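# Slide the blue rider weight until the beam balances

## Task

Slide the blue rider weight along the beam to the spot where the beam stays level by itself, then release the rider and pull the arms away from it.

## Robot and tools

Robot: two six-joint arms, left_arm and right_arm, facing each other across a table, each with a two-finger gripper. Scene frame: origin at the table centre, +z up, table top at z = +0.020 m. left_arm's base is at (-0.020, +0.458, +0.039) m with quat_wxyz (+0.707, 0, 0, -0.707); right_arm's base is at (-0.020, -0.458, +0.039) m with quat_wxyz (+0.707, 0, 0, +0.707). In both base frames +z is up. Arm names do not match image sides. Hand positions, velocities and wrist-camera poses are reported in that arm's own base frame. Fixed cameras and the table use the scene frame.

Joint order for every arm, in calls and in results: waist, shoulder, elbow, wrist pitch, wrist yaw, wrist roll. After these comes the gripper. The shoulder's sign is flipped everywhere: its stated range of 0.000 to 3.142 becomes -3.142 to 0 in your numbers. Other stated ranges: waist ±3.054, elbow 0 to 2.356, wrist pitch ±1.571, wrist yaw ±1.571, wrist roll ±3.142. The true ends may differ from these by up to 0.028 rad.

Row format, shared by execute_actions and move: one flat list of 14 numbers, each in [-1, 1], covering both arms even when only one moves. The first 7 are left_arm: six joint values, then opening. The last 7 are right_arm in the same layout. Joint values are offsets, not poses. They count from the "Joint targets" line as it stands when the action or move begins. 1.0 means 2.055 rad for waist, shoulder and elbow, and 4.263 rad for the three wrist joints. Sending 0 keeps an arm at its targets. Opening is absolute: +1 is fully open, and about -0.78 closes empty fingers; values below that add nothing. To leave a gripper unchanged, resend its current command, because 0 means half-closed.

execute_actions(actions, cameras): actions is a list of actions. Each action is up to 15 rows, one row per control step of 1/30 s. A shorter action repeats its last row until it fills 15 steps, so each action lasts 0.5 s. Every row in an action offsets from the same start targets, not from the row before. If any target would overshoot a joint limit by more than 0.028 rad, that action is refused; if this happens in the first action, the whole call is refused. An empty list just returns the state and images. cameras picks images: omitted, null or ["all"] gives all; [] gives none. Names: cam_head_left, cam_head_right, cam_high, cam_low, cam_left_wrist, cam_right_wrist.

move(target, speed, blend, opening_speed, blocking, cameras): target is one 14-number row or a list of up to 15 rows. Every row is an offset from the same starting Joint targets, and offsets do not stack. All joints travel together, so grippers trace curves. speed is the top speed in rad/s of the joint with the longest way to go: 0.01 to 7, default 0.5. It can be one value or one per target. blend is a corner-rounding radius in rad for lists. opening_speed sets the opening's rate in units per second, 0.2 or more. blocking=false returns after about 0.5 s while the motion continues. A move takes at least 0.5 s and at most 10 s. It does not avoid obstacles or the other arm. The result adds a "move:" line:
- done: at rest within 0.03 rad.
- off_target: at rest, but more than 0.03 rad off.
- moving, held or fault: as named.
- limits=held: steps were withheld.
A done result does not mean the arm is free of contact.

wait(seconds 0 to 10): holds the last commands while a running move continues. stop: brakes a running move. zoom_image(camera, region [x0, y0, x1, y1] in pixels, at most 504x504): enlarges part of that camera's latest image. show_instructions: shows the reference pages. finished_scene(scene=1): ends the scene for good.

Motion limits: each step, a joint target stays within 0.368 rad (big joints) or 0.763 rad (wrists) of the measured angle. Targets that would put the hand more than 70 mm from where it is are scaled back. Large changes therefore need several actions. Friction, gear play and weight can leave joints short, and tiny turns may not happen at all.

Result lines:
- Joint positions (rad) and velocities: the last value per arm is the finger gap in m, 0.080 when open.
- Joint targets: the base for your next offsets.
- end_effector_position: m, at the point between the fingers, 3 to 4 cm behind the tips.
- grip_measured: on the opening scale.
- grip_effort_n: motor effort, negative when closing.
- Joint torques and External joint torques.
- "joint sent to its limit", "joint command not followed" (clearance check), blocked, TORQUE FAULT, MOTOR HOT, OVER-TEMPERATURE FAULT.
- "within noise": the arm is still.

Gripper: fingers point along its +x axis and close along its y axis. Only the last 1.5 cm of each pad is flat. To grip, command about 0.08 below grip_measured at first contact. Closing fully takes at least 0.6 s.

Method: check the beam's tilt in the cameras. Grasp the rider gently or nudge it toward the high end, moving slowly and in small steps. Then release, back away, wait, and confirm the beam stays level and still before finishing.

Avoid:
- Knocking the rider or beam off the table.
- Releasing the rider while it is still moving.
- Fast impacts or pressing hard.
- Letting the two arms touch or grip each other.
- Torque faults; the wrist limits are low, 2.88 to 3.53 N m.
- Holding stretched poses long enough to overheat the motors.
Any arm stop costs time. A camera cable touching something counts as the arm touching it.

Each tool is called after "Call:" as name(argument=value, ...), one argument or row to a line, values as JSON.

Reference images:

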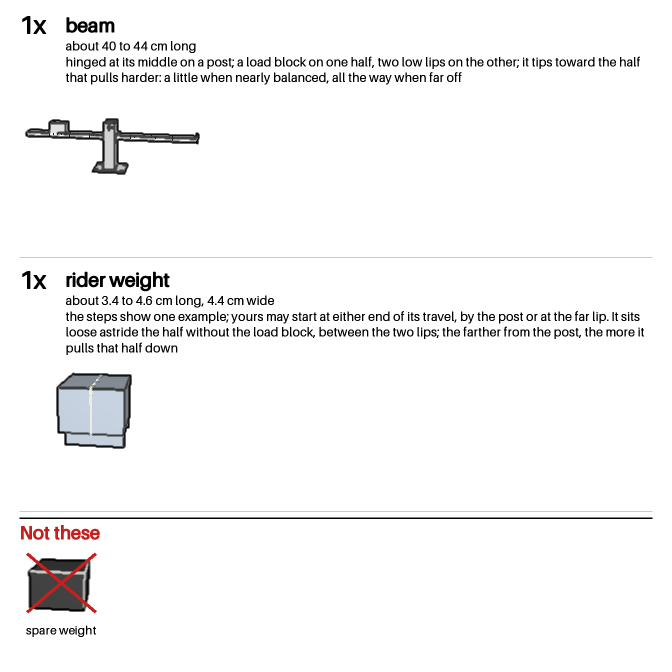

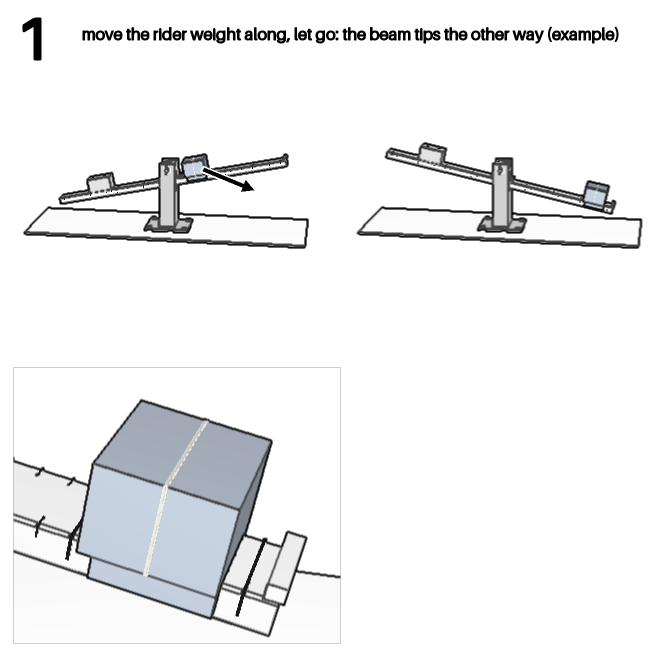

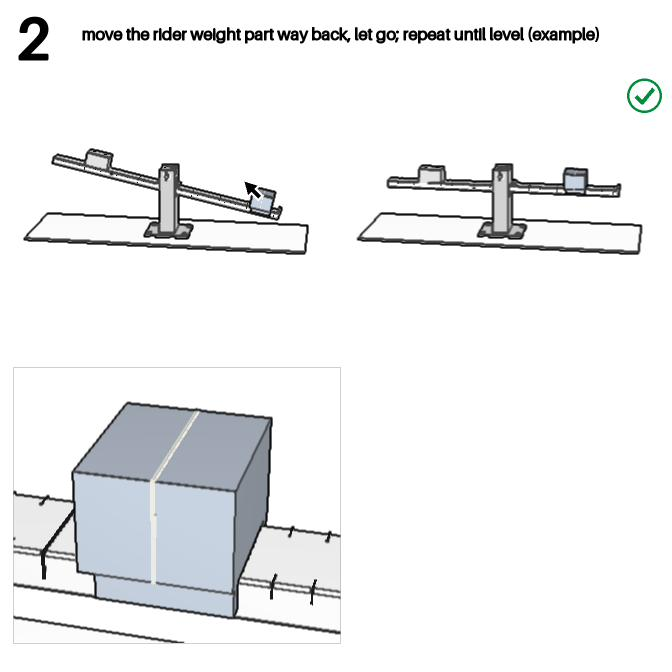

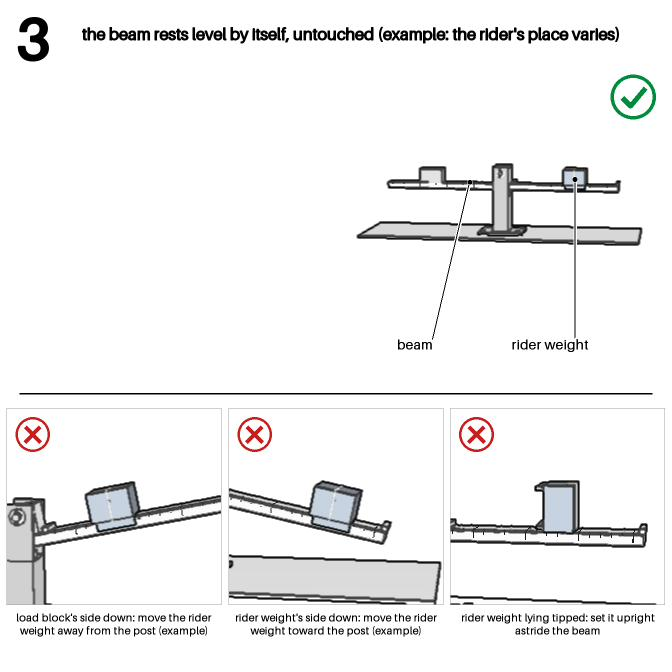

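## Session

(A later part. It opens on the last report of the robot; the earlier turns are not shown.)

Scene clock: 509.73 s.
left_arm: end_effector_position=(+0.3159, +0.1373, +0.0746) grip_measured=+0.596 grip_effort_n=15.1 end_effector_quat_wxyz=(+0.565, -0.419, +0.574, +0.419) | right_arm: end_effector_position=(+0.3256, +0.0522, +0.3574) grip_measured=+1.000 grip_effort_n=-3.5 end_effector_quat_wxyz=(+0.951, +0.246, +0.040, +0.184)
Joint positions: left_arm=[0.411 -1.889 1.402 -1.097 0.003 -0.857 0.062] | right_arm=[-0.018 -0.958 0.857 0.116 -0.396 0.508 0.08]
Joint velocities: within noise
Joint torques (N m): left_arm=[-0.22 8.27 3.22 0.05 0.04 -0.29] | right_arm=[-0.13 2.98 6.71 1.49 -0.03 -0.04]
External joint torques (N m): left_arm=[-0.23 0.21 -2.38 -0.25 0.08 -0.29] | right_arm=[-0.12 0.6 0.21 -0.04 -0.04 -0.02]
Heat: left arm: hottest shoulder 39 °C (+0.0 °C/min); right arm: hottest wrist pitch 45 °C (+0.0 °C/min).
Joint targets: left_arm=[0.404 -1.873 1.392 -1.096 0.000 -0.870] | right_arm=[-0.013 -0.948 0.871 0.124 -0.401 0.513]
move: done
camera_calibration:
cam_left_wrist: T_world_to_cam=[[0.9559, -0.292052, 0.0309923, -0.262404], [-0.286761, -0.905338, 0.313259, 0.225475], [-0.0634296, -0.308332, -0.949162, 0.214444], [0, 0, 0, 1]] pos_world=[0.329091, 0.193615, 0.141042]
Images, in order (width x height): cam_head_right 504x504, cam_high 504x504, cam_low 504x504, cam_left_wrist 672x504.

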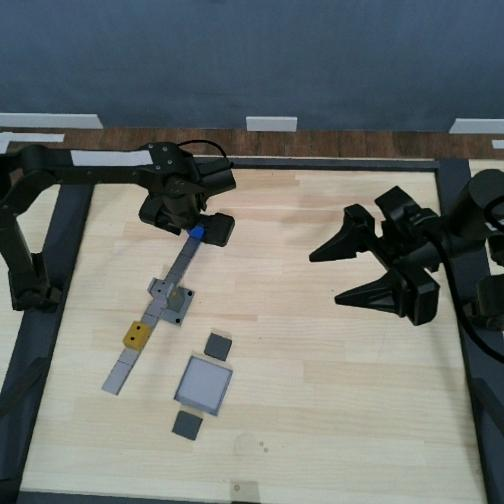

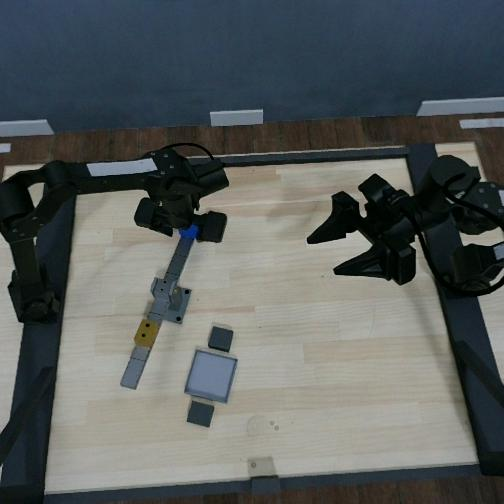

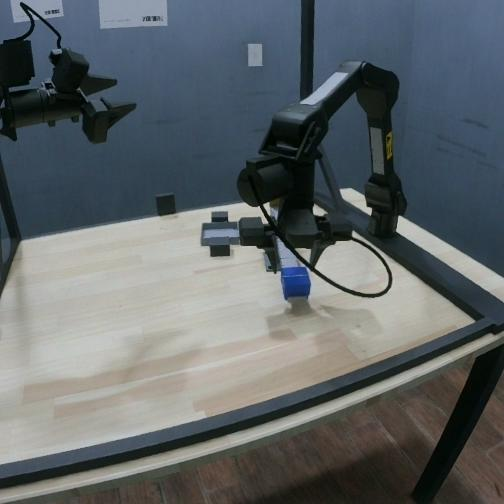

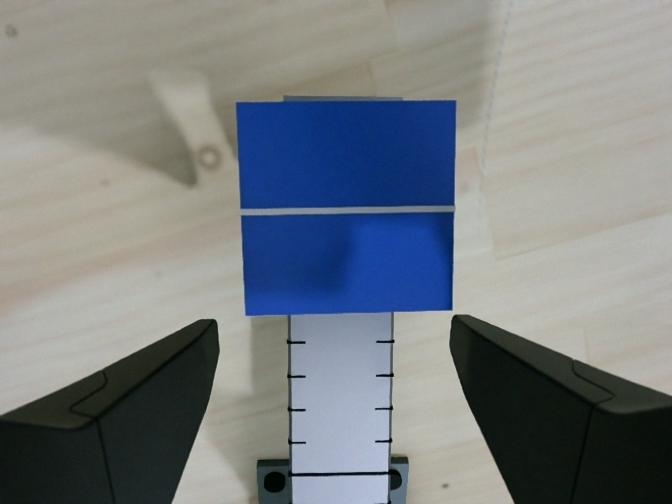

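Call:
move(
  target=[
    [0.00375, 0.01119, 0.08808, -0.0464, 0, 0, 0.6, 0.07, -0.068, -0.046, 0.046, 0.074, -0.025, 1],
    [0.03941, -0.03549, 0.16013, -0.05863, 0, 0.38868, 1.0, 0.28273, -0.27153, -0.18516, 0.18377, 0.29742, -0.10099, 1],
  ],
  speed=[0.4, 1.0],
  opening_speed=1.0,
)

Scene clock: 745.13 s.
left_arm: end_effector_position=(+0.3197, +0.1707, +0.1288) grip_measured=+1.000 grip_effort_n=15.6 end_effector_quat_wxyz=(+0.691, +0.100, +0.708, -0.107) | right_arm: end_effector_position=(+0.3565, +0.0896, +0.1713) grip_measured=+1.000 grip_effort_n=-3.5 end_effector_quat_wxyz=(+0.988, +0.003, +0.039, -0.149)
Joint positions: left_arm=[0.488 -1.942 1.692 -1.347 -0.007 0.781 0.08] | right_arm=[0.561 -1.509 0.497 0.893 0.856 0.083 0.08]
Joint velocities: within noise
Joint torques (N m): left_arm=[0.13 6.78 7.48 0.05 0.1 0.23] | right_arm=[0.12 4.52 3.09 1.77 0.27 -0.16]
External joint torques (N m): left_arm=[0.14 -1.74 1.81 -0.22 0.07 0.23] | right_arm=[0.1 -0.18 -2.03 0.34 0.22 -0.16]
Heat: left arm: hottest shoulder 40 °C (+1.0 °C/min); right arm: hottest wrist pitch 47 °C (+1.0 °C/min).
Joint targets: left_arm=[0.485 -1.946 1.721 -1.346 0.000 0.787] | right_arm=[0.569 -1.506 0.490 0.908 0.867 0.083]
move: done
camera_calibration:
cam_left_wrist: T_world_to_cam=[[-0.282362, -0.957899, 0.0519711, 0.248969], [-0.902016, 0.283551, 0.325523, 0.231918], [-0.326555, 0.0450365, -0.944105, 0.299586], [0, 0, 0, 1]] pos_world=[0.377325, 0.159235, 0.194407]
cam_right_wrist: T_world_to_cam=[[-0.309848, -0.950781, 0.00317377, 0.19994], [-0.433322, 0.138242, -0.890574, 0.32014], [0.846302, -0.277318, -0.454828, -0.118783], [0, 0, 0, 1]] pos_world=[0.301201, 0.112901, 0.230448]

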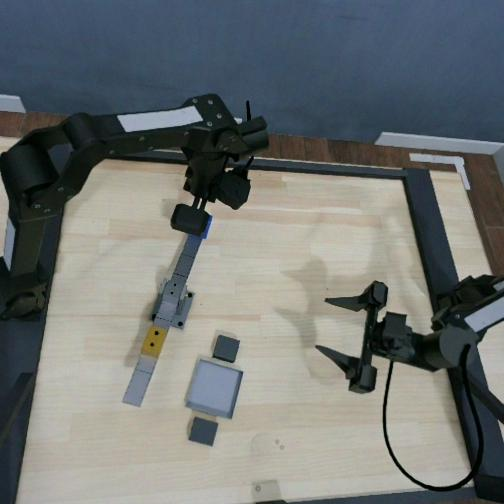

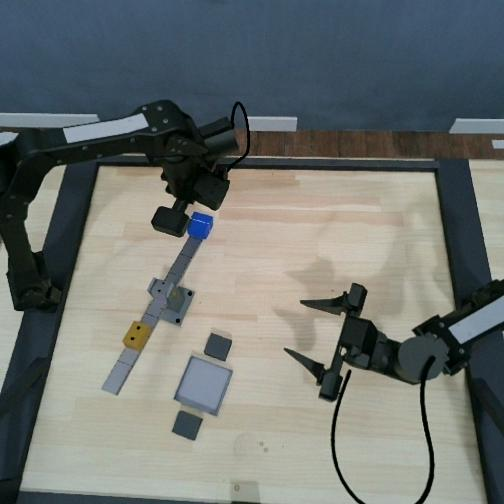

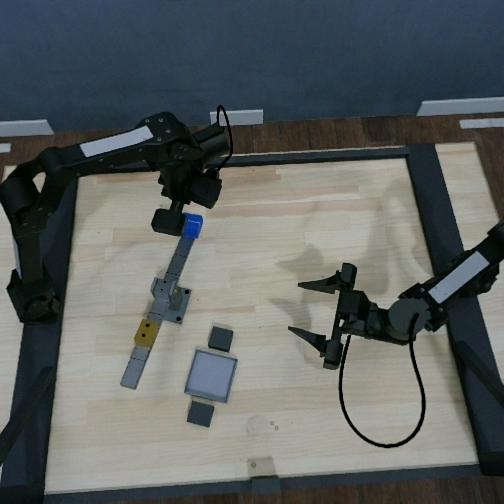

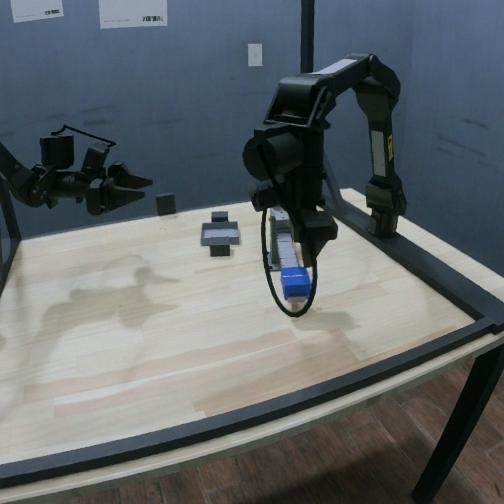

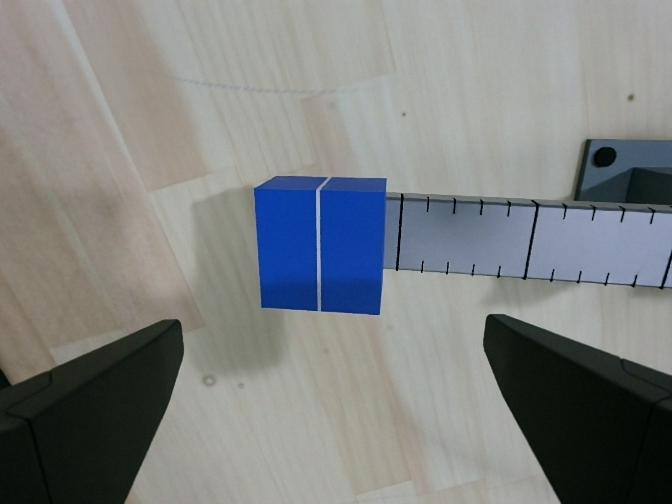

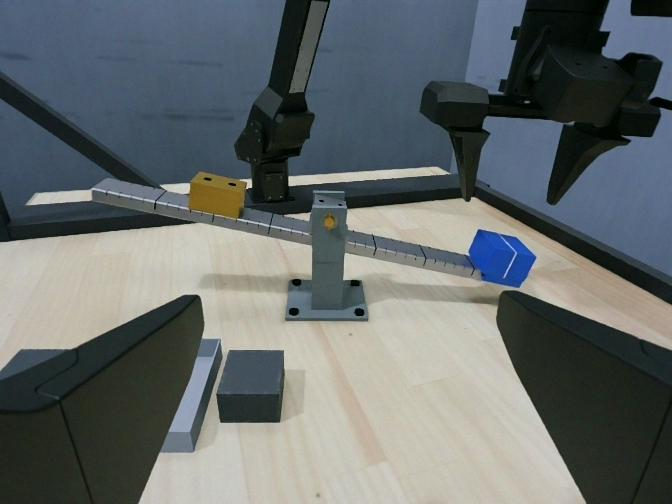

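Call:
zoom_image(
  camera="cam_right_wrist",
  region=[80, 130, 330, 330],
)

Call:
zoom_image(
  camera="cam_right_wrist",
  region=[300, 130, 550, 330],
)

Scaled by 2.016.

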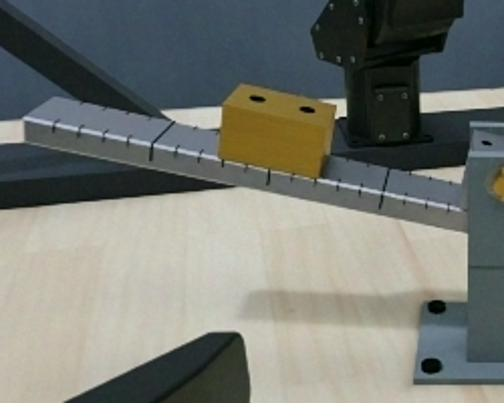

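Scaled by 2.016.

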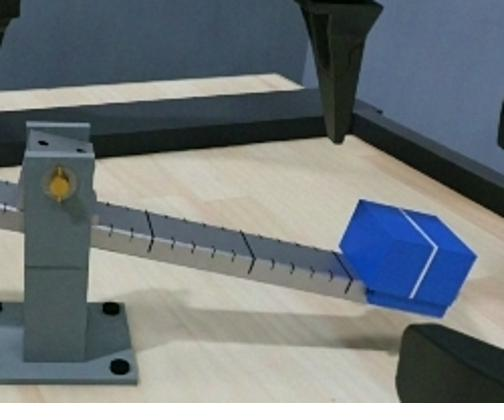

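Call:
zoom_image(
  camera="cam_right_wrist",
  region=[440, 210, 560, 300],
)

Call:
zoom_image(
  camera="cam_right_wrist",
  region=[280, 170, 400, 290],
)

Scaled by 4.200.

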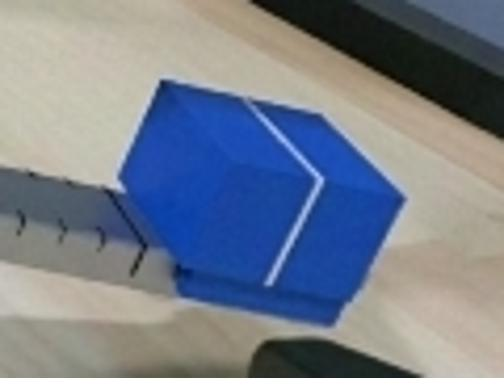

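Scaled by 4.200.

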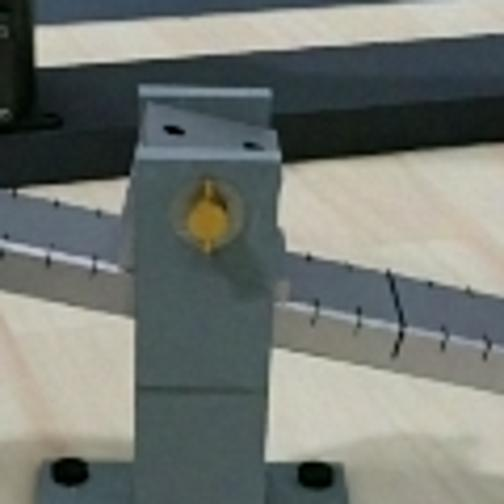

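Call:
move(
  target=[-0.00438, -0.00871, -0.10389, 0.05384, 0, 0, 1.0, 0, 0, 0, 0, 0, 0, 1],
  speed=0.2,
  cameras=["cam_left_wrist", "cam_right_wrist"],
)

Scene clock: 839.77 s.
left_arm: end_effector_position=(+0.3255, +0.1719, +0.0784) grip_measured=+1.000 grip_effort_n=15.6 end_effector_quat_wxyz=(+0.698, +0.108, +0.700, -0.103) | right_arm: end_effector_position=(+0.3565, +0.0896, +0.1713) grip_measured=+1.000 grip_effort_n=-3.5 end_effector_quat_wxyz=(+0.988, +0.003, +0.039, -0.149)
Joint positions: left_arm=[0.483 -1.962 1.519 -1.126 -0.007 0.783 0.08] | right_arm=[0.561 -1.509 0.497 0.893 0.856 0.083 0.08]
Joint velocities: within noise
Joint torques (N m): left_arm=[-0.23 6.96 3.25 0.64 0.09 0.23] | right_arm=[0.16 4.47 3 1.79 0.26 -0.19]
External joint torques (N m): left_arm=[-0.2 -1.73 -2.45 0.29 0.06 0.23] | right_arm=[0.15 -0.19 -2.11 0.37 0.21 -0.19]
Heat: left arm: hottest shoulder 39 °C (+0.0 °C/min); right arm: hottest wrist pitch 55 °C (+2.0 °C/min). Fold the right arm in close to its base, or ease its load, before you think long.
Joint targets: left_arm=[0.476 -1.963 1.508 -1.116 0.000 0.787] | right_arm=[0.569 -1.506 0.490 0.908 0.867 0.083]
MOTOR HOT: the wrist pitch of the right arm reports 55 °C; the controller stops that arm at 95 °C. To cool a motor, set the load down, stop pushing, or move to a pose that needs little force.
move: done
camera_calibration:
cam_left_wrist: T_world_to_cam=[[-0.289281, -0.956686, 0.0326884, 0.257912], [-0.908013, 0.285054, 0.307014, 0.256379], [-0.303034, 0.0591319, -0.951144, 0.244231], [0, 0, 0, 1]] pos_world=[0.381414, 0.159217, 0.145157]
cam_right_wrist: T_world_to_cam=[[-0.309848, -0.950781, 0.00317377, 0.19994], [-0.433322, 0.138242, -0.890574, 0.32014], [0.846302, -0.277318, -0.454828, -0.118783], [0, 0, 0, 1]] pos_world=[0.301201, 0.112901, 0.230448]
Images, in order (width x height): cam_left_wrist 672x504, cam_right_wrist 672x504.

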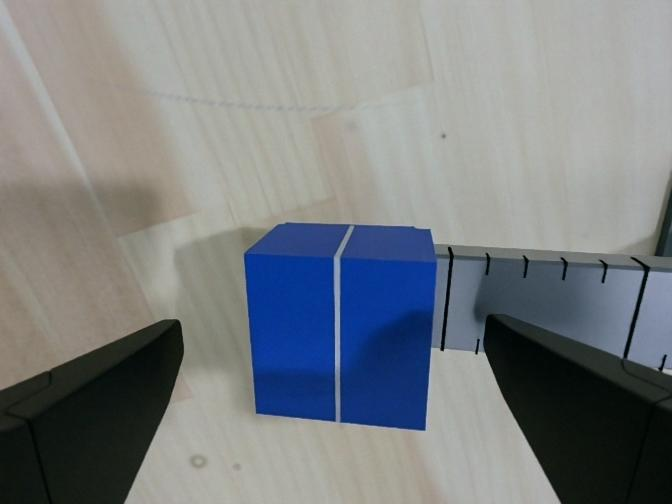

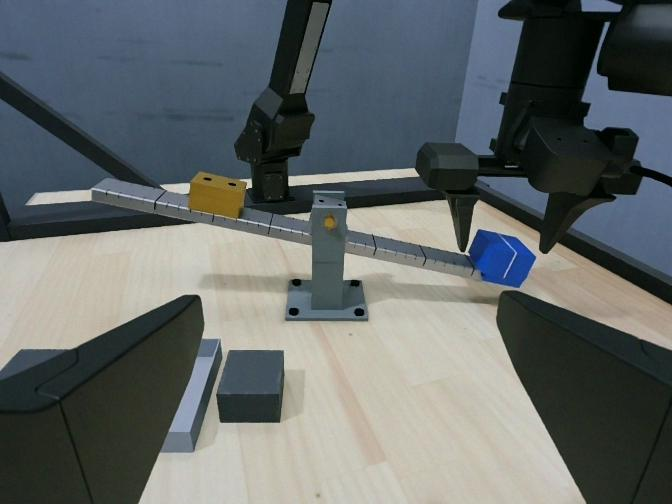

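Call:
zoom_image(
  camera="cam_right_wrist",
  region=[410, 170, 590, 300],
)

Scaled by 2.800.

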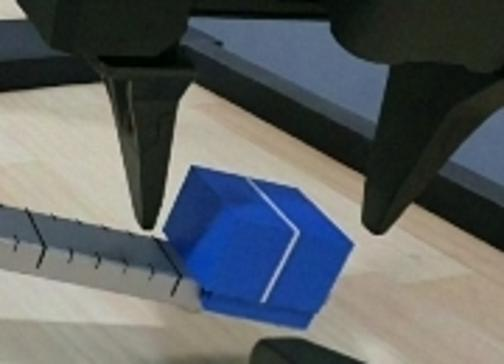

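Call:
move(
  target=[
    [0, 0, 0, 0, 0, 0, 0.42, 0, 0, 0, 0, 0, 0, 1],
    [-0.02749, 0.03766, -0.03406, 0, 0, -0.01607, 0.42, 0, 0, 0, 0, 0, 0, 1],
  ],
  speed=0.05,
  opening_speed=0.8,
  cameras=["cam_left_wrist", "cam_right_wrist"],
)

Scene clock: 906.73 s.
left_arm: end_effector_position=(+0.3196, +0.1471, +0.0807) grip_measured=+0.423 grip_effort_n=-15.6 end_effector_quat_wxyz=(+0.696, +0.108, +0.702, -0.105) | right_arm: end_effector_position=(+0.3565, +0.0896, +0.1713) grip_measured=+1.000 grip_effort_n=-3.5 end_effector_quat_wxyz=(+0.988, +0.003, +0.039, -0.149)
Joint positions: left_arm=[0.428 -1.906 1.45 -1.121 -0.008 0.731 0.054] | right_arm=[0.561 -1.509 0.497 0.893 0.856 0.083 0.08]
Joint velocities: within noise
Joint torques (N m): left_arm=[-0.38 8.85 3.2 0.4 0.09 -0.3] | right_arm=[0.27 4.5 3 1.77 0.25 -0.2]
External joint torques (N m): left_arm=[-0.41 0.73 -2.42 0.07 0.07 -0.3] | right_arm=[0.26 -0.1 -2.04 0.37 0.2 -0.21]
Heat: left arm: hottest shoulder 39 °C (+0.0 °C/min); right arm: hottest wrist pitch 56 °C (+1.0 °C/min). Fold the right arm in close to its base, or ease its load, before you think long.
Joint targets: left_arm=[0.419 -1.886 1.438 -1.116 0.000 0.718] | right_arm=[0.569 -1.506 0.490 0.908 0.867 0.083]
MOTOR HOT: still on. The wrist pitch of the right arm reports 56 °C.
move: done
camera_calibration:
cam_left_wrist: T_world_to_cam=[[-0.291958, -0.955735, 0.0364773, 0.232753], [-0.904855, 0.288368, 0.31318, 0.255368], [-0.309836, 0.0584289, -0.948993, 0.248166], [0, 0, 0, 1]] pos_world=[0.375916, 0.134311, 0.147041]
cam_right_wrist: T_world_to_cam=[[-0.309848, -0.950781, 0.00317377, 0.19994], [-0.433322, 0.138242, -0.890574, 0.32014], [0.846302, -0.277318, -0.454828, -0.118783], [0, 0, 0, 1]] pos_world=[0.301201, 0.112901, 0.230448]
Images, in order (width x height): cam_left_wrist 672x504, cam_right_wrist 672x504.

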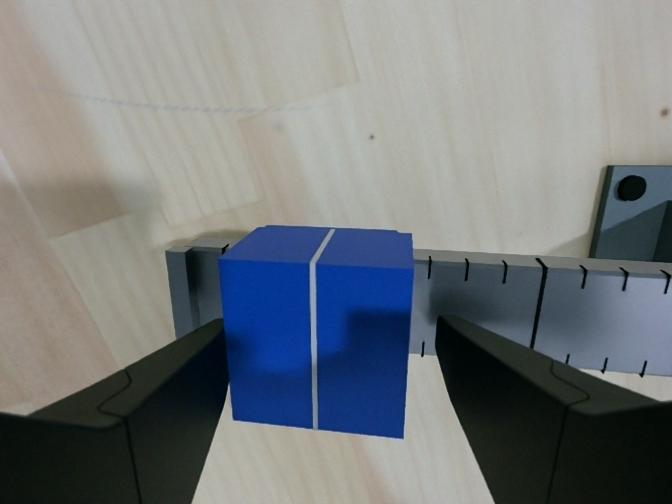

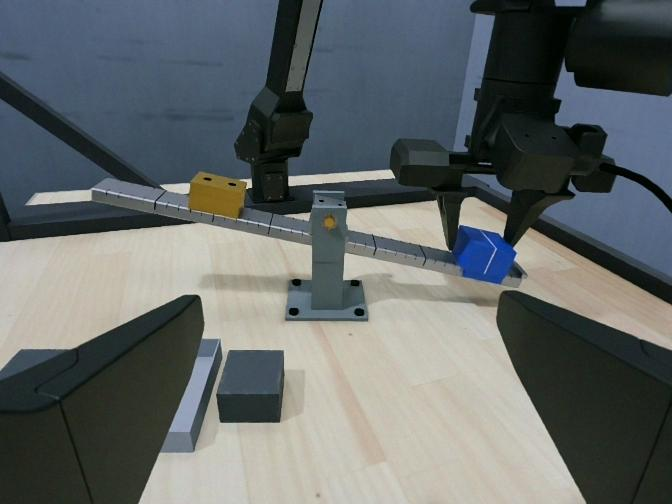

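Call:
zoom_image(
  camera="cam_right_wrist",
  region=[400, 180, 560, 300],
)

Scaled by 3.150.

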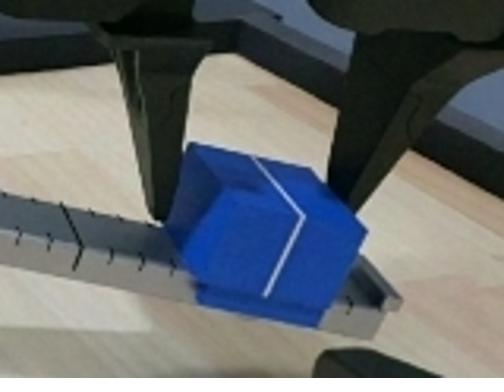

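Call:
move(
  target=[-0.02214, 0.02964, -0.022, -0.00225, 0.0009, -0.01093, 0.42, 0, 0, 0, 0, 0, 0, 1],
  speed=0.05,
  cameras=["cam_left_wrist", "cam_right_wrist"],
)

Scene clock: 924.77 s.
left_arm: end_effector_position=(+0.3144, +0.1282, +0.0893) grip_measured=+0.423 grip_effort_n=-15.6 end_effector_quat_wxyz=(+0.699, +0.109, +0.699, -0.103) | right_arm: end_effector_position=(+0.3565, +0.0896, +0.1713) grip_measured=+1.000 grip_effort_n=-4.0 end_effector_quat_wxyz=(+0.988, +0.003, +0.039, -0.149)
Joint positions: left_arm=[0.384 -1.844 1.404 -1.126 -0.008 0.685 0.054] | right_arm=[0.561 -1.509 0.497 0.893 0.856 0.083 0.08]
Joint velocities: within noise
Joint torques (N m): left_arm=[-0.41 8.42 3.28 0.05 0.22 -0.3] | right_arm=[0.24 4.44 3.15 1.77 0.26 -0.15]
External joint torques (N m): left_arm=[-0.43 0.61 -2.43 -0.3 0.2 -0.29] | right_arm=[0.23 -0.2 -1.94 0.35 0.21 -0.15]
Heat: left arm: hottest shoulder 40 °C (+1.0 °C/min); right arm: hottest wrist pitch 56 °C (+1.0 °C/min). Fold the right arm in close to its base, or ease its load, before you think long.
Joint targets: left_arm=[0.374 -1.825 1.392 -1.126 0.004 0.671] | right_arm=[0.569 -1.506 0.490 0.908 0.867 0.083]
MOTOR HOT: still on. The wrist pitch of the right arm reports 56 °C.
move: done
camera_calibration:
cam_left_wrist: T_world_to_cam=[[-0.290895, -0.956308, 0.0292317, 0.213275], [-0.908428, 0.285661, 0.305214, 0.255616], [-0.300229, 0.0622305, -0.951835, 0.252684], [0, 0, 0, 1]] pos_world=[0.370113, 0.115212, 0.156262]
cam_right_wrist: T_world_to_cam=[[-0.309848, -0.950781, 0.00317377, 0.19994], [-0.433322, 0.138242, -0.890574, 0.32014], [0.846302, -0.277318, -0.454828, -0.118783], [0, 0, 0, 1]] pos_world=[0.301201, 0.112901, 0.230448]
Images, in order (width x height): cam_left_wrist 672x504, cam_right_wrist 672x504.

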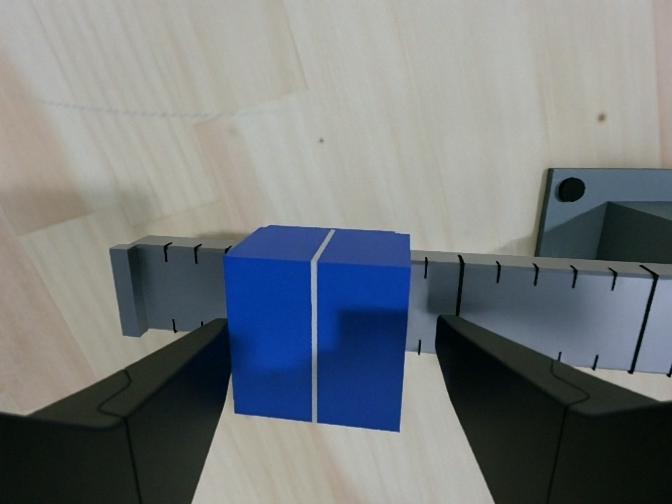

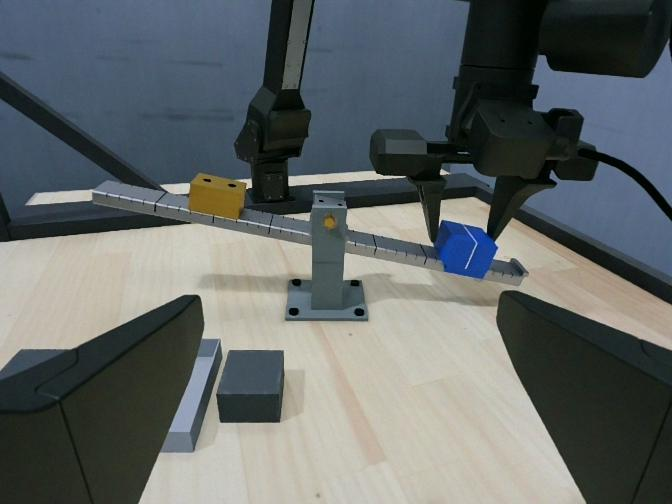

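Call:
move(
  target=[-0.01791, 0.01752, -0.01562, -0.00204, 0, -0.00842, 0.42, 0, 0, 0, 0, 0, 0, 1],
  speed=0.05,
  cameras=["cam_left_wrist", "cam_right_wrist"],
)

Scene clock: 935.97 s.
left_arm: end_effector_position=(+0.3100, +0.1133, +0.0933) grip_measured=+0.423 grip_effort_n=-15.1 end_effector_quat_wxyz=(+0.699, +0.110, +0.699, -0.104) | right_arm: end_effector_position=(+0.3565, +0.0896, +0.1713) grip_measured=+1.000 grip_effort_n=-3.5 end_effector_quat_wxyz=(+0.988, +0.003, +0.039, -0.149)
Joint positions: left_arm=[0.347 -1.807 1.373 -1.133 -0.008 0.649 0.054] | right_arm=[0.561 -1.509 0.497 0.893 0.856 0.083 0.08]
Joint velocities: within noise
Joint torques (N m): left_arm=[-0.43 8.09 3.18 0.01 0.22 -0.3] | right_arm=[0.26 4.52 2.98 1.78 0.23 -0.17]
External joint torques (N m): left_arm=[-0.42 0.49 -2.55 -0.33 0.19 -0.3] | right_arm=[0.24 -0.13 -2.1 0.37 0.17 -0.18]
Heat: left arm: hottest shoulder 41 °C (+2.0 °C/min); right arm: hottest wrist pitch 56 °C (+1.0 °C/min). Fold the right arm in close to its base, or ease its load, before you think long.
Joint targets: left_arm=[0.337 -1.789 1.360 -1.135 0.004 0.636] | right_arm=[0.569 -1.506 0.490 0.908 0.867 0.083]
MOTOR HOT: still on. The wrist pitch of the right arm reports 56 °C.
move: done
camera_calibration:
cam_left_wrist: T_world_to_cam=[[-0.292277, -0.95586, 0.030084, 0.197982], [-0.907686, 0.287178, 0.305998, 0.254228], [-0.301131, 0.0621294, -0.951557, 0.256326], [0, 0, 0, 1]] pos_world=[0.365813, 0.100309, 0.16016]
cam_right_wrist: T_world_to_cam=[[-0.309848, -0.950781, 0.00317377, 0.19994], [-0.433322, 0.138242, -0.890574, 0.32014], [0.846302, -0.277318, -0.454828, -0.118783], [0, 0, 0, 1]] pos_world=[0.301201, 0.112901, 0.230448]
Images, in order (width x height): cam_left_wrist 672x504, cam_right_wrist 672x504.

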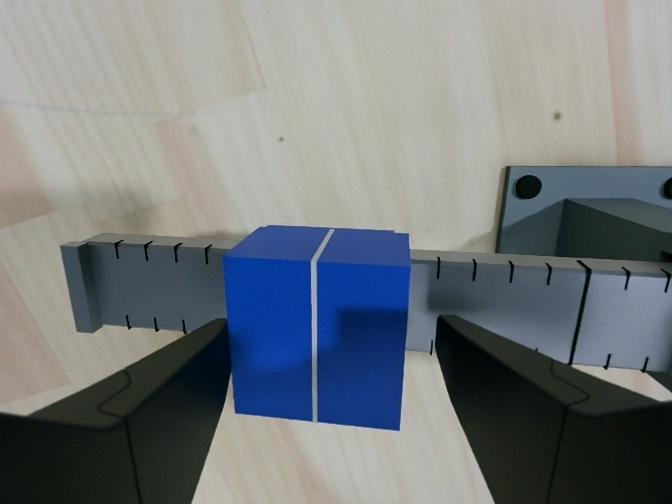

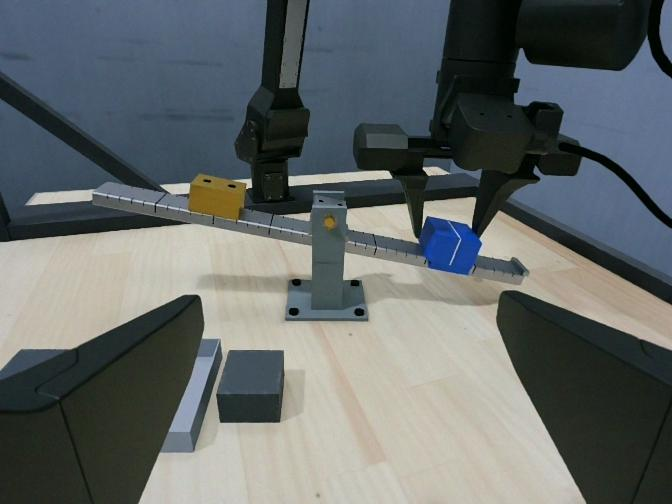

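Call:
zoom_image(
  camera="cam_right_wrist",
  region=[80, 130, 330, 330],
)

Call:
zoom_image(
  camera="cam_right_wrist",
  region=[340, 160, 540, 320],
)

Scaled by 2.016.

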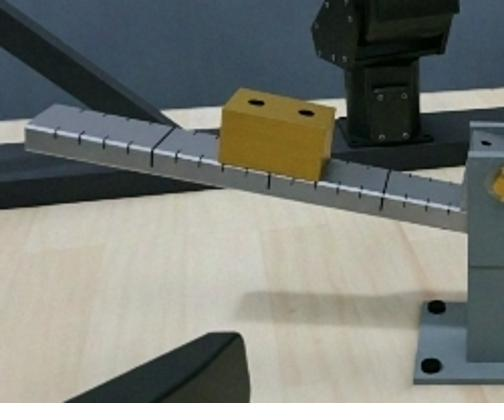

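Scaled by 2.520.

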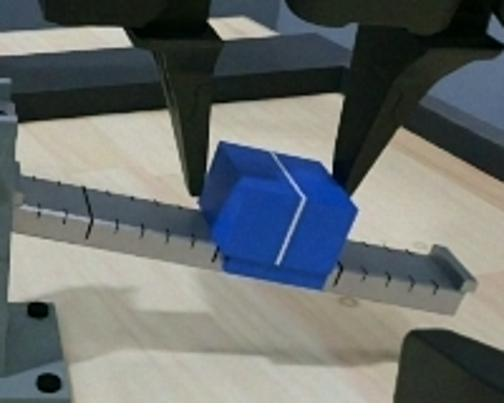

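Call:
move(
  target=[-0.00475, 0.0054, 0.00077, -0.00297, 0, -0.0023, 0.42, 0, 0, 0, 0, 0, 0, 1],
  speed=0.05,
  cameras=["cam_left_wrist", "cam_right_wrist"],
)

Call:
zoom_image(
  camera="cam_right_wrist",
  region=[80, 130, 330, 330],
)

Call:
zoom_image(
  camera="cam_right_wrist",
  region=[340, 160, 540, 320],
)

Scene clock: 962.40 s.
left_arm: end_effector_position=(+0.3082, +0.1095, +0.0962) grip_measured=+0.423 grip_effort_n=-15.1 end_effector_quat_wxyz=(+0.698, +0.109, +0.700, -0.103) | right_arm: end_effector_position=(+0.3565, +0.0896, +0.1713) grip_measured=+1.000 grip_effort_n=-3.5 end_effector_quat_wxyz=(+0.988, +0.003, +0.039, -0.149)
Joint positions: left_arm=[0.338 -1.797 1.372 -1.146 -0.008 0.639 0.054] | right_arm=[0.561 -1.509 0.497 0.893 0.856 0.083 0.08]
Joint velocities: within noise
Joint torques (N m): left_arm=[-0.43 8 3.34 0.01 0.21 -0.29] | right_arm=[0.2 4.56 2.96 1.78 0.27 -0.2]
External joint torques (N m): left_arm=[-0.4 0.55 -2.37 -0.33 0.18 -0.29] | right_arm=[0.15 -0.03 -2.1 0.38 0.22 -0.2]
Heat: left arm: hottest shoulder 42 °C (+3.0 °C/min); right arm: hottest wrist pitch 56 °C (+1.0 °C/min). Fold the right arm in close to its base, or ease its load, before you think long.
Joint targets: left_arm=[0.327 -1.778 1.362 -1.147 0.004 0.626] | right_arm=[0.569 -1.506 0.490 0.908 0.867 0.083]
MOTOR HOT: still on. The wrist pitch of the right arm reports 56 °C.
move: done
camera_calibration:
cam_left_wrist: T_world_to_cam=[[-0.290761, -0.956261, 0.0319674, 0.193077], [-0.907238, 0.286161, 0.308271, 0.252548], [-0.303935, 0.0606311, -0.950761, 0.25977], [0, 0, 0, 1]] pos_world=[0.364214, 0.0966129, 0.162954]
cam_right_wrist: T_world_to_cam=[[-0.309848, -0.950781, 0.00317377, 0.19994], [-0.433322, 0.138242, -0.890574, 0.32014], [0.846302, -0.277318, -0.454828, -0.118783], [0, 0, 0, 1]] pos_world=[0.301201, 0.112901, 0.230448]
Images, in order (width x height): cam_left_wrist 672x504, cam_right_wrist 672x504.

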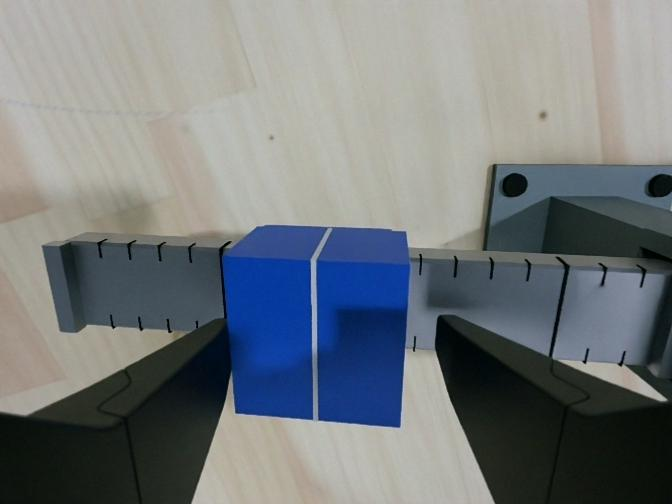

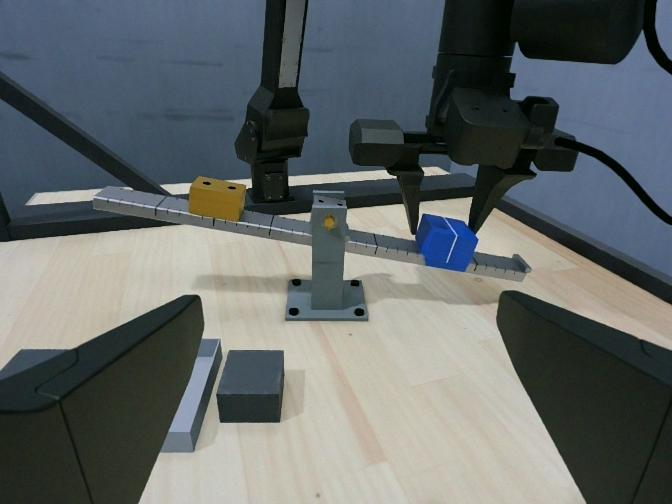

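Scaled by 2.016.

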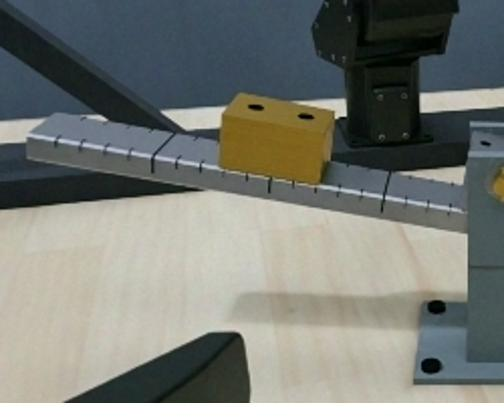

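Scaled by 2.520.

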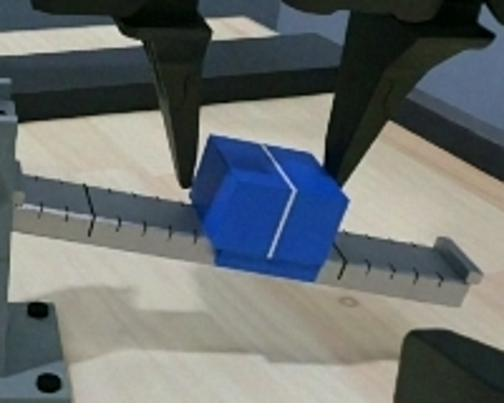

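Call:
move(
  target=[-0.0169, 0.01634, -0.00664, -0.00468, 0, -0.00815, 0.36, 0, 0, 0, 0, 0, 0, 1],
  speed=0.04,
  opening_speed=0.2,
  cameras=["cam_left_wrist", "cam_right_wrist"],
)

Call:
zoom_image(
  camera="cam_right_wrist",
  region=[80, 130, 330, 330],
)

Call:
zoom_image(
  camera="cam_right_wrist",
  region=[340, 160, 540, 320],
)

Scene clock: 1003.73 s.
left_arm: end_effector_position=(+0.3049, +0.0963, +0.1043) grip_measured=+0.363 grip_effort_n=-15.6 end_effector_quat_wxyz=(+0.699, +0.108, +0.700, -0.102) | right_arm: end_effector_position=(+0.3565, +0.0896, +0.1713) grip_measured=+1.000 grip_effort_n=-3.5 end_effector_quat_wxyz=(+0.988, +0.003, +0.039, -0.149)
Joint positions: left_arm=[0.302 -1.761 1.361 -1.167 -0.008 0.6 0.051] | right_arm=[0.561 -1.509 0.497 0.893 0.856 0.083 0.08]
Joint velocities: within noise
Joint torques (N m): left_arm=[-0.48 7.7 3.21 0.05 0.21 -0.29] | right_arm=[0.08 4.48 3.09 1.77 0.27 -0.13]
External joint torques (N m): left_arm=[-0.46 0.51 -2.52 -0.31 0.19 -0.29] | right_arm=[0.05 -0.2 -2.01 0.35 0.22 -0.14]
Heat: left arm: hottest shoulder 43 °C (+2.0 °C/min); right arm: hottest wrist pitch 56 °C (+0.0 °C/min). Fold the right arm in close to its base, or ease its load, before you think long.
Joint targets: left_arm=[0.292 -1.744 1.348 -1.167 0.004 0.591] | right_arm=[0.569 -1.506 0.490 0.908 0.867 0.083]
MOTOR HOT: still on. The wrist pitch of the right arm reports 56 °C.
move: done
camera_calibration:
cam_left_wrist: T_world_to_cam=[[-0.287937, -0.957179, 0.029997, 0.178643], [-0.909099, 0.283052, 0.305648, 0.251879], [-0.30105, 0.060737, -0.951672, 0.266379], [0, 0, 0, 1]] pos_world=[0.360614, 0.0835193, 0.171161]
cam_right_wrist: T_world_to_cam=[[-0.309848, -0.950781, 0.00317377, 0.19994], [-0.433322, 0.138242, -0.890574, 0.32014], [0.846302, -0.277318, -0.454828, -0.118783], [0, 0, 0, 1]] pos_world=[0.301201, 0.112901, 0.230448]
Images, in order (width x height): cam_left_wrist 672x504, cam_right_wrist 672x504.

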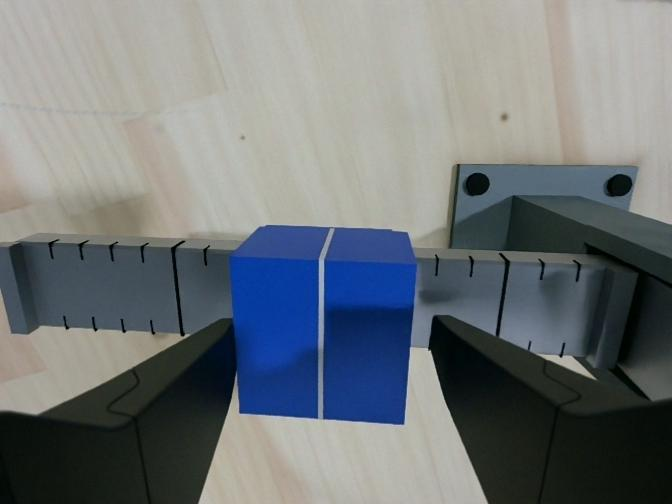

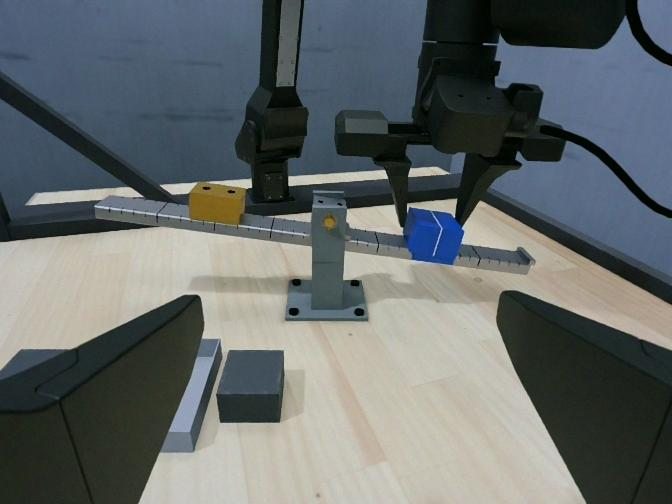

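Scaled by 2.016.

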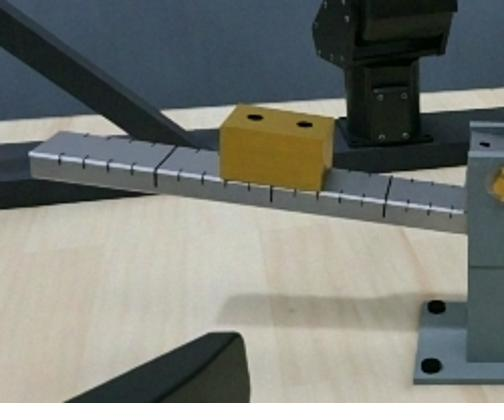

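Scaled by 2.520.

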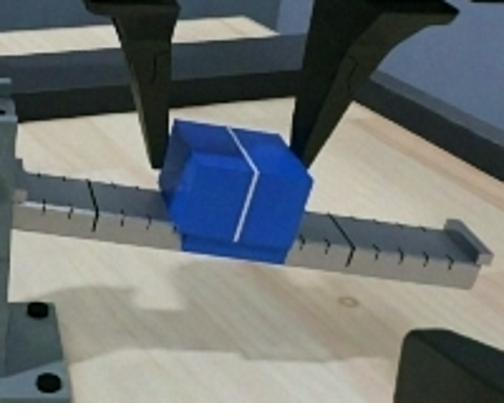

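Call:
move(
  target=[0, 0, 0, 0, 0, 0, 0.46, 0, 0, 0, 0, 0, 0, 1],
  speed=0.05,
  opening_speed=0.3,
  cameras=["cam_left_wrist", "cam_right_wrist"],
)

Call:
zoom_image(
  camera="cam_right_wrist",
  region=[80, 130, 330, 330],
)

Call:
zoom_image(
  camera="cam_right_wrist",
  region=[340, 160, 540, 320],
)

Scene clock: 1021.87 s.
left_arm: end_effector_position=(+0.3046, +0.0947, +0.1043) grip_measured=+0.457 grip_effort_n=15.1 end_effector_quat_wxyz=(+0.699, +0.107, +0.699, -0.104) | right_arm: end_effector_position=(+0.3565, +0.0896, +0.1713) grip_measured=+1.000 grip_effort_n=-3.5 end_effector_quat_wxyz=(+0.988, +0.003, +0.039, -0.149)
Joint positions: left_arm=[0.299 -1.76 1.359 -1.169 -0.005 0.599 0.056] | right_arm=[0.561 -1.509 0.497 0.893 0.856 0.083 0.08]
Joint velocities: within noise
Joint torques (N m): left_arm=[-0.33 7.46 3.37 0.14 0.14 -0.29] | right_arm=[0.03 4.44 3.17 1.78 0.28 -0.17]
External joint torques (N m): left_arm=[-0.27 0.33 -2.34 -0.22 0.11 -0.29] | right_arm=[0.03 -0.22 -1.91 0.36 0.23 -0.18]
Heat: left arm: hottest shoulder 43 °C (+1.0 °C/min); right arm: hottest wrist pitch 57 °C (+1.0 °C/min). Fold the right arm in close to its base, or ease its load, before you think long.
Joint targets: left_arm=[0.292 -1.744 1.348 -1.167 0.004 0.591] | right_arm=[0.569 -1.506 0.490 0.908 0.867 0.083]
MOTOR HOT: still on. The wrist pitch of the right arm reports 57 °C.
move: done
camera_calibration:
cam_left_wrist: T_world_to_cam=[[-0.289349, -0.95664, 0.0334157, 0.177123], [-0.908516, 0.285452, 0.305149, 0.251772], [-0.301456, 0.0579358, -0.951718, 0.266788], [0, 0, 0, 1]] pos_world=[0.360414, 0.0821172, 0.171161]
cam_right_wrist: T_world_to_cam=[[-0.309848, -0.950781, 0.00317377, 0.19994], [-0.433322, 0.138242, -0.890574, 0.32014], [0.846302, -0.277318, -0.454828, -0.118783], [0, 0, 0, 1]] pos_world=[0.301201, 0.112901, 0.230448]
Images, in order (width x height): cam_left_wrist 672x504, cam_right_wrist 672x504.

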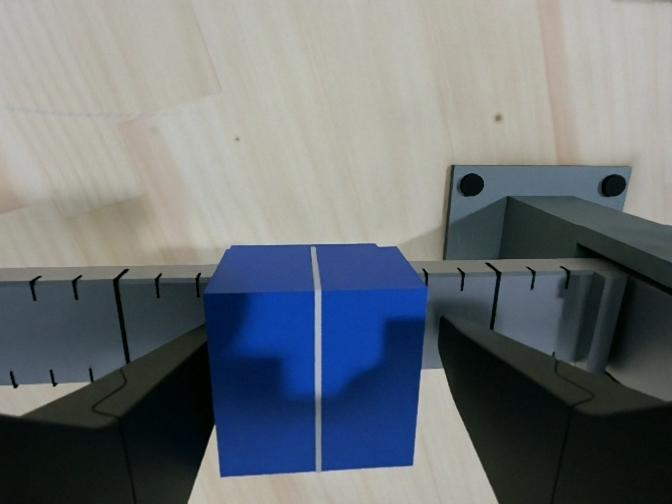

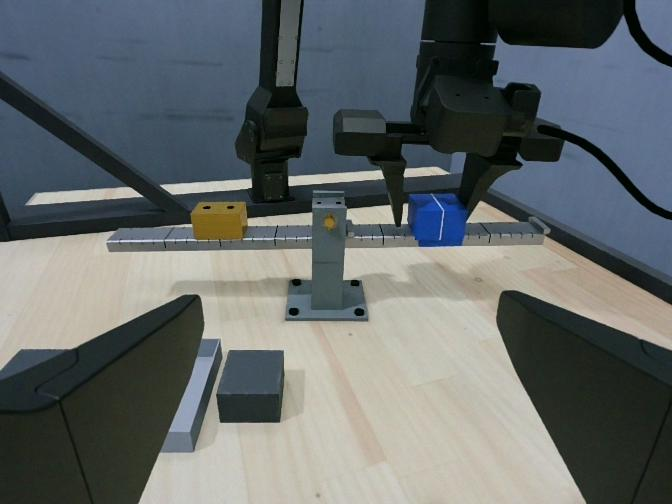

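Scaled by 2.016.

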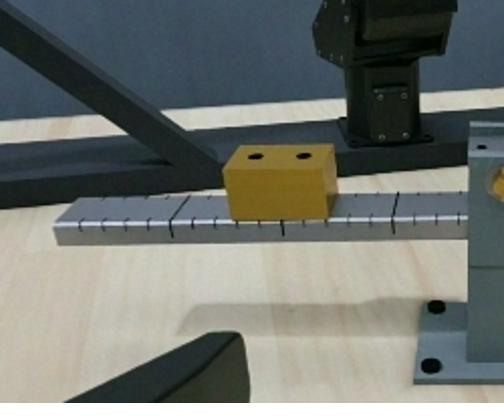

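Scaled by 2.520.

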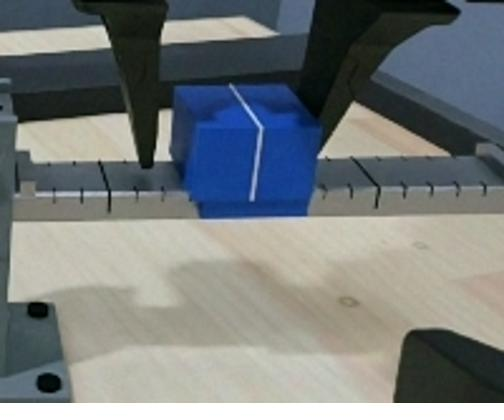

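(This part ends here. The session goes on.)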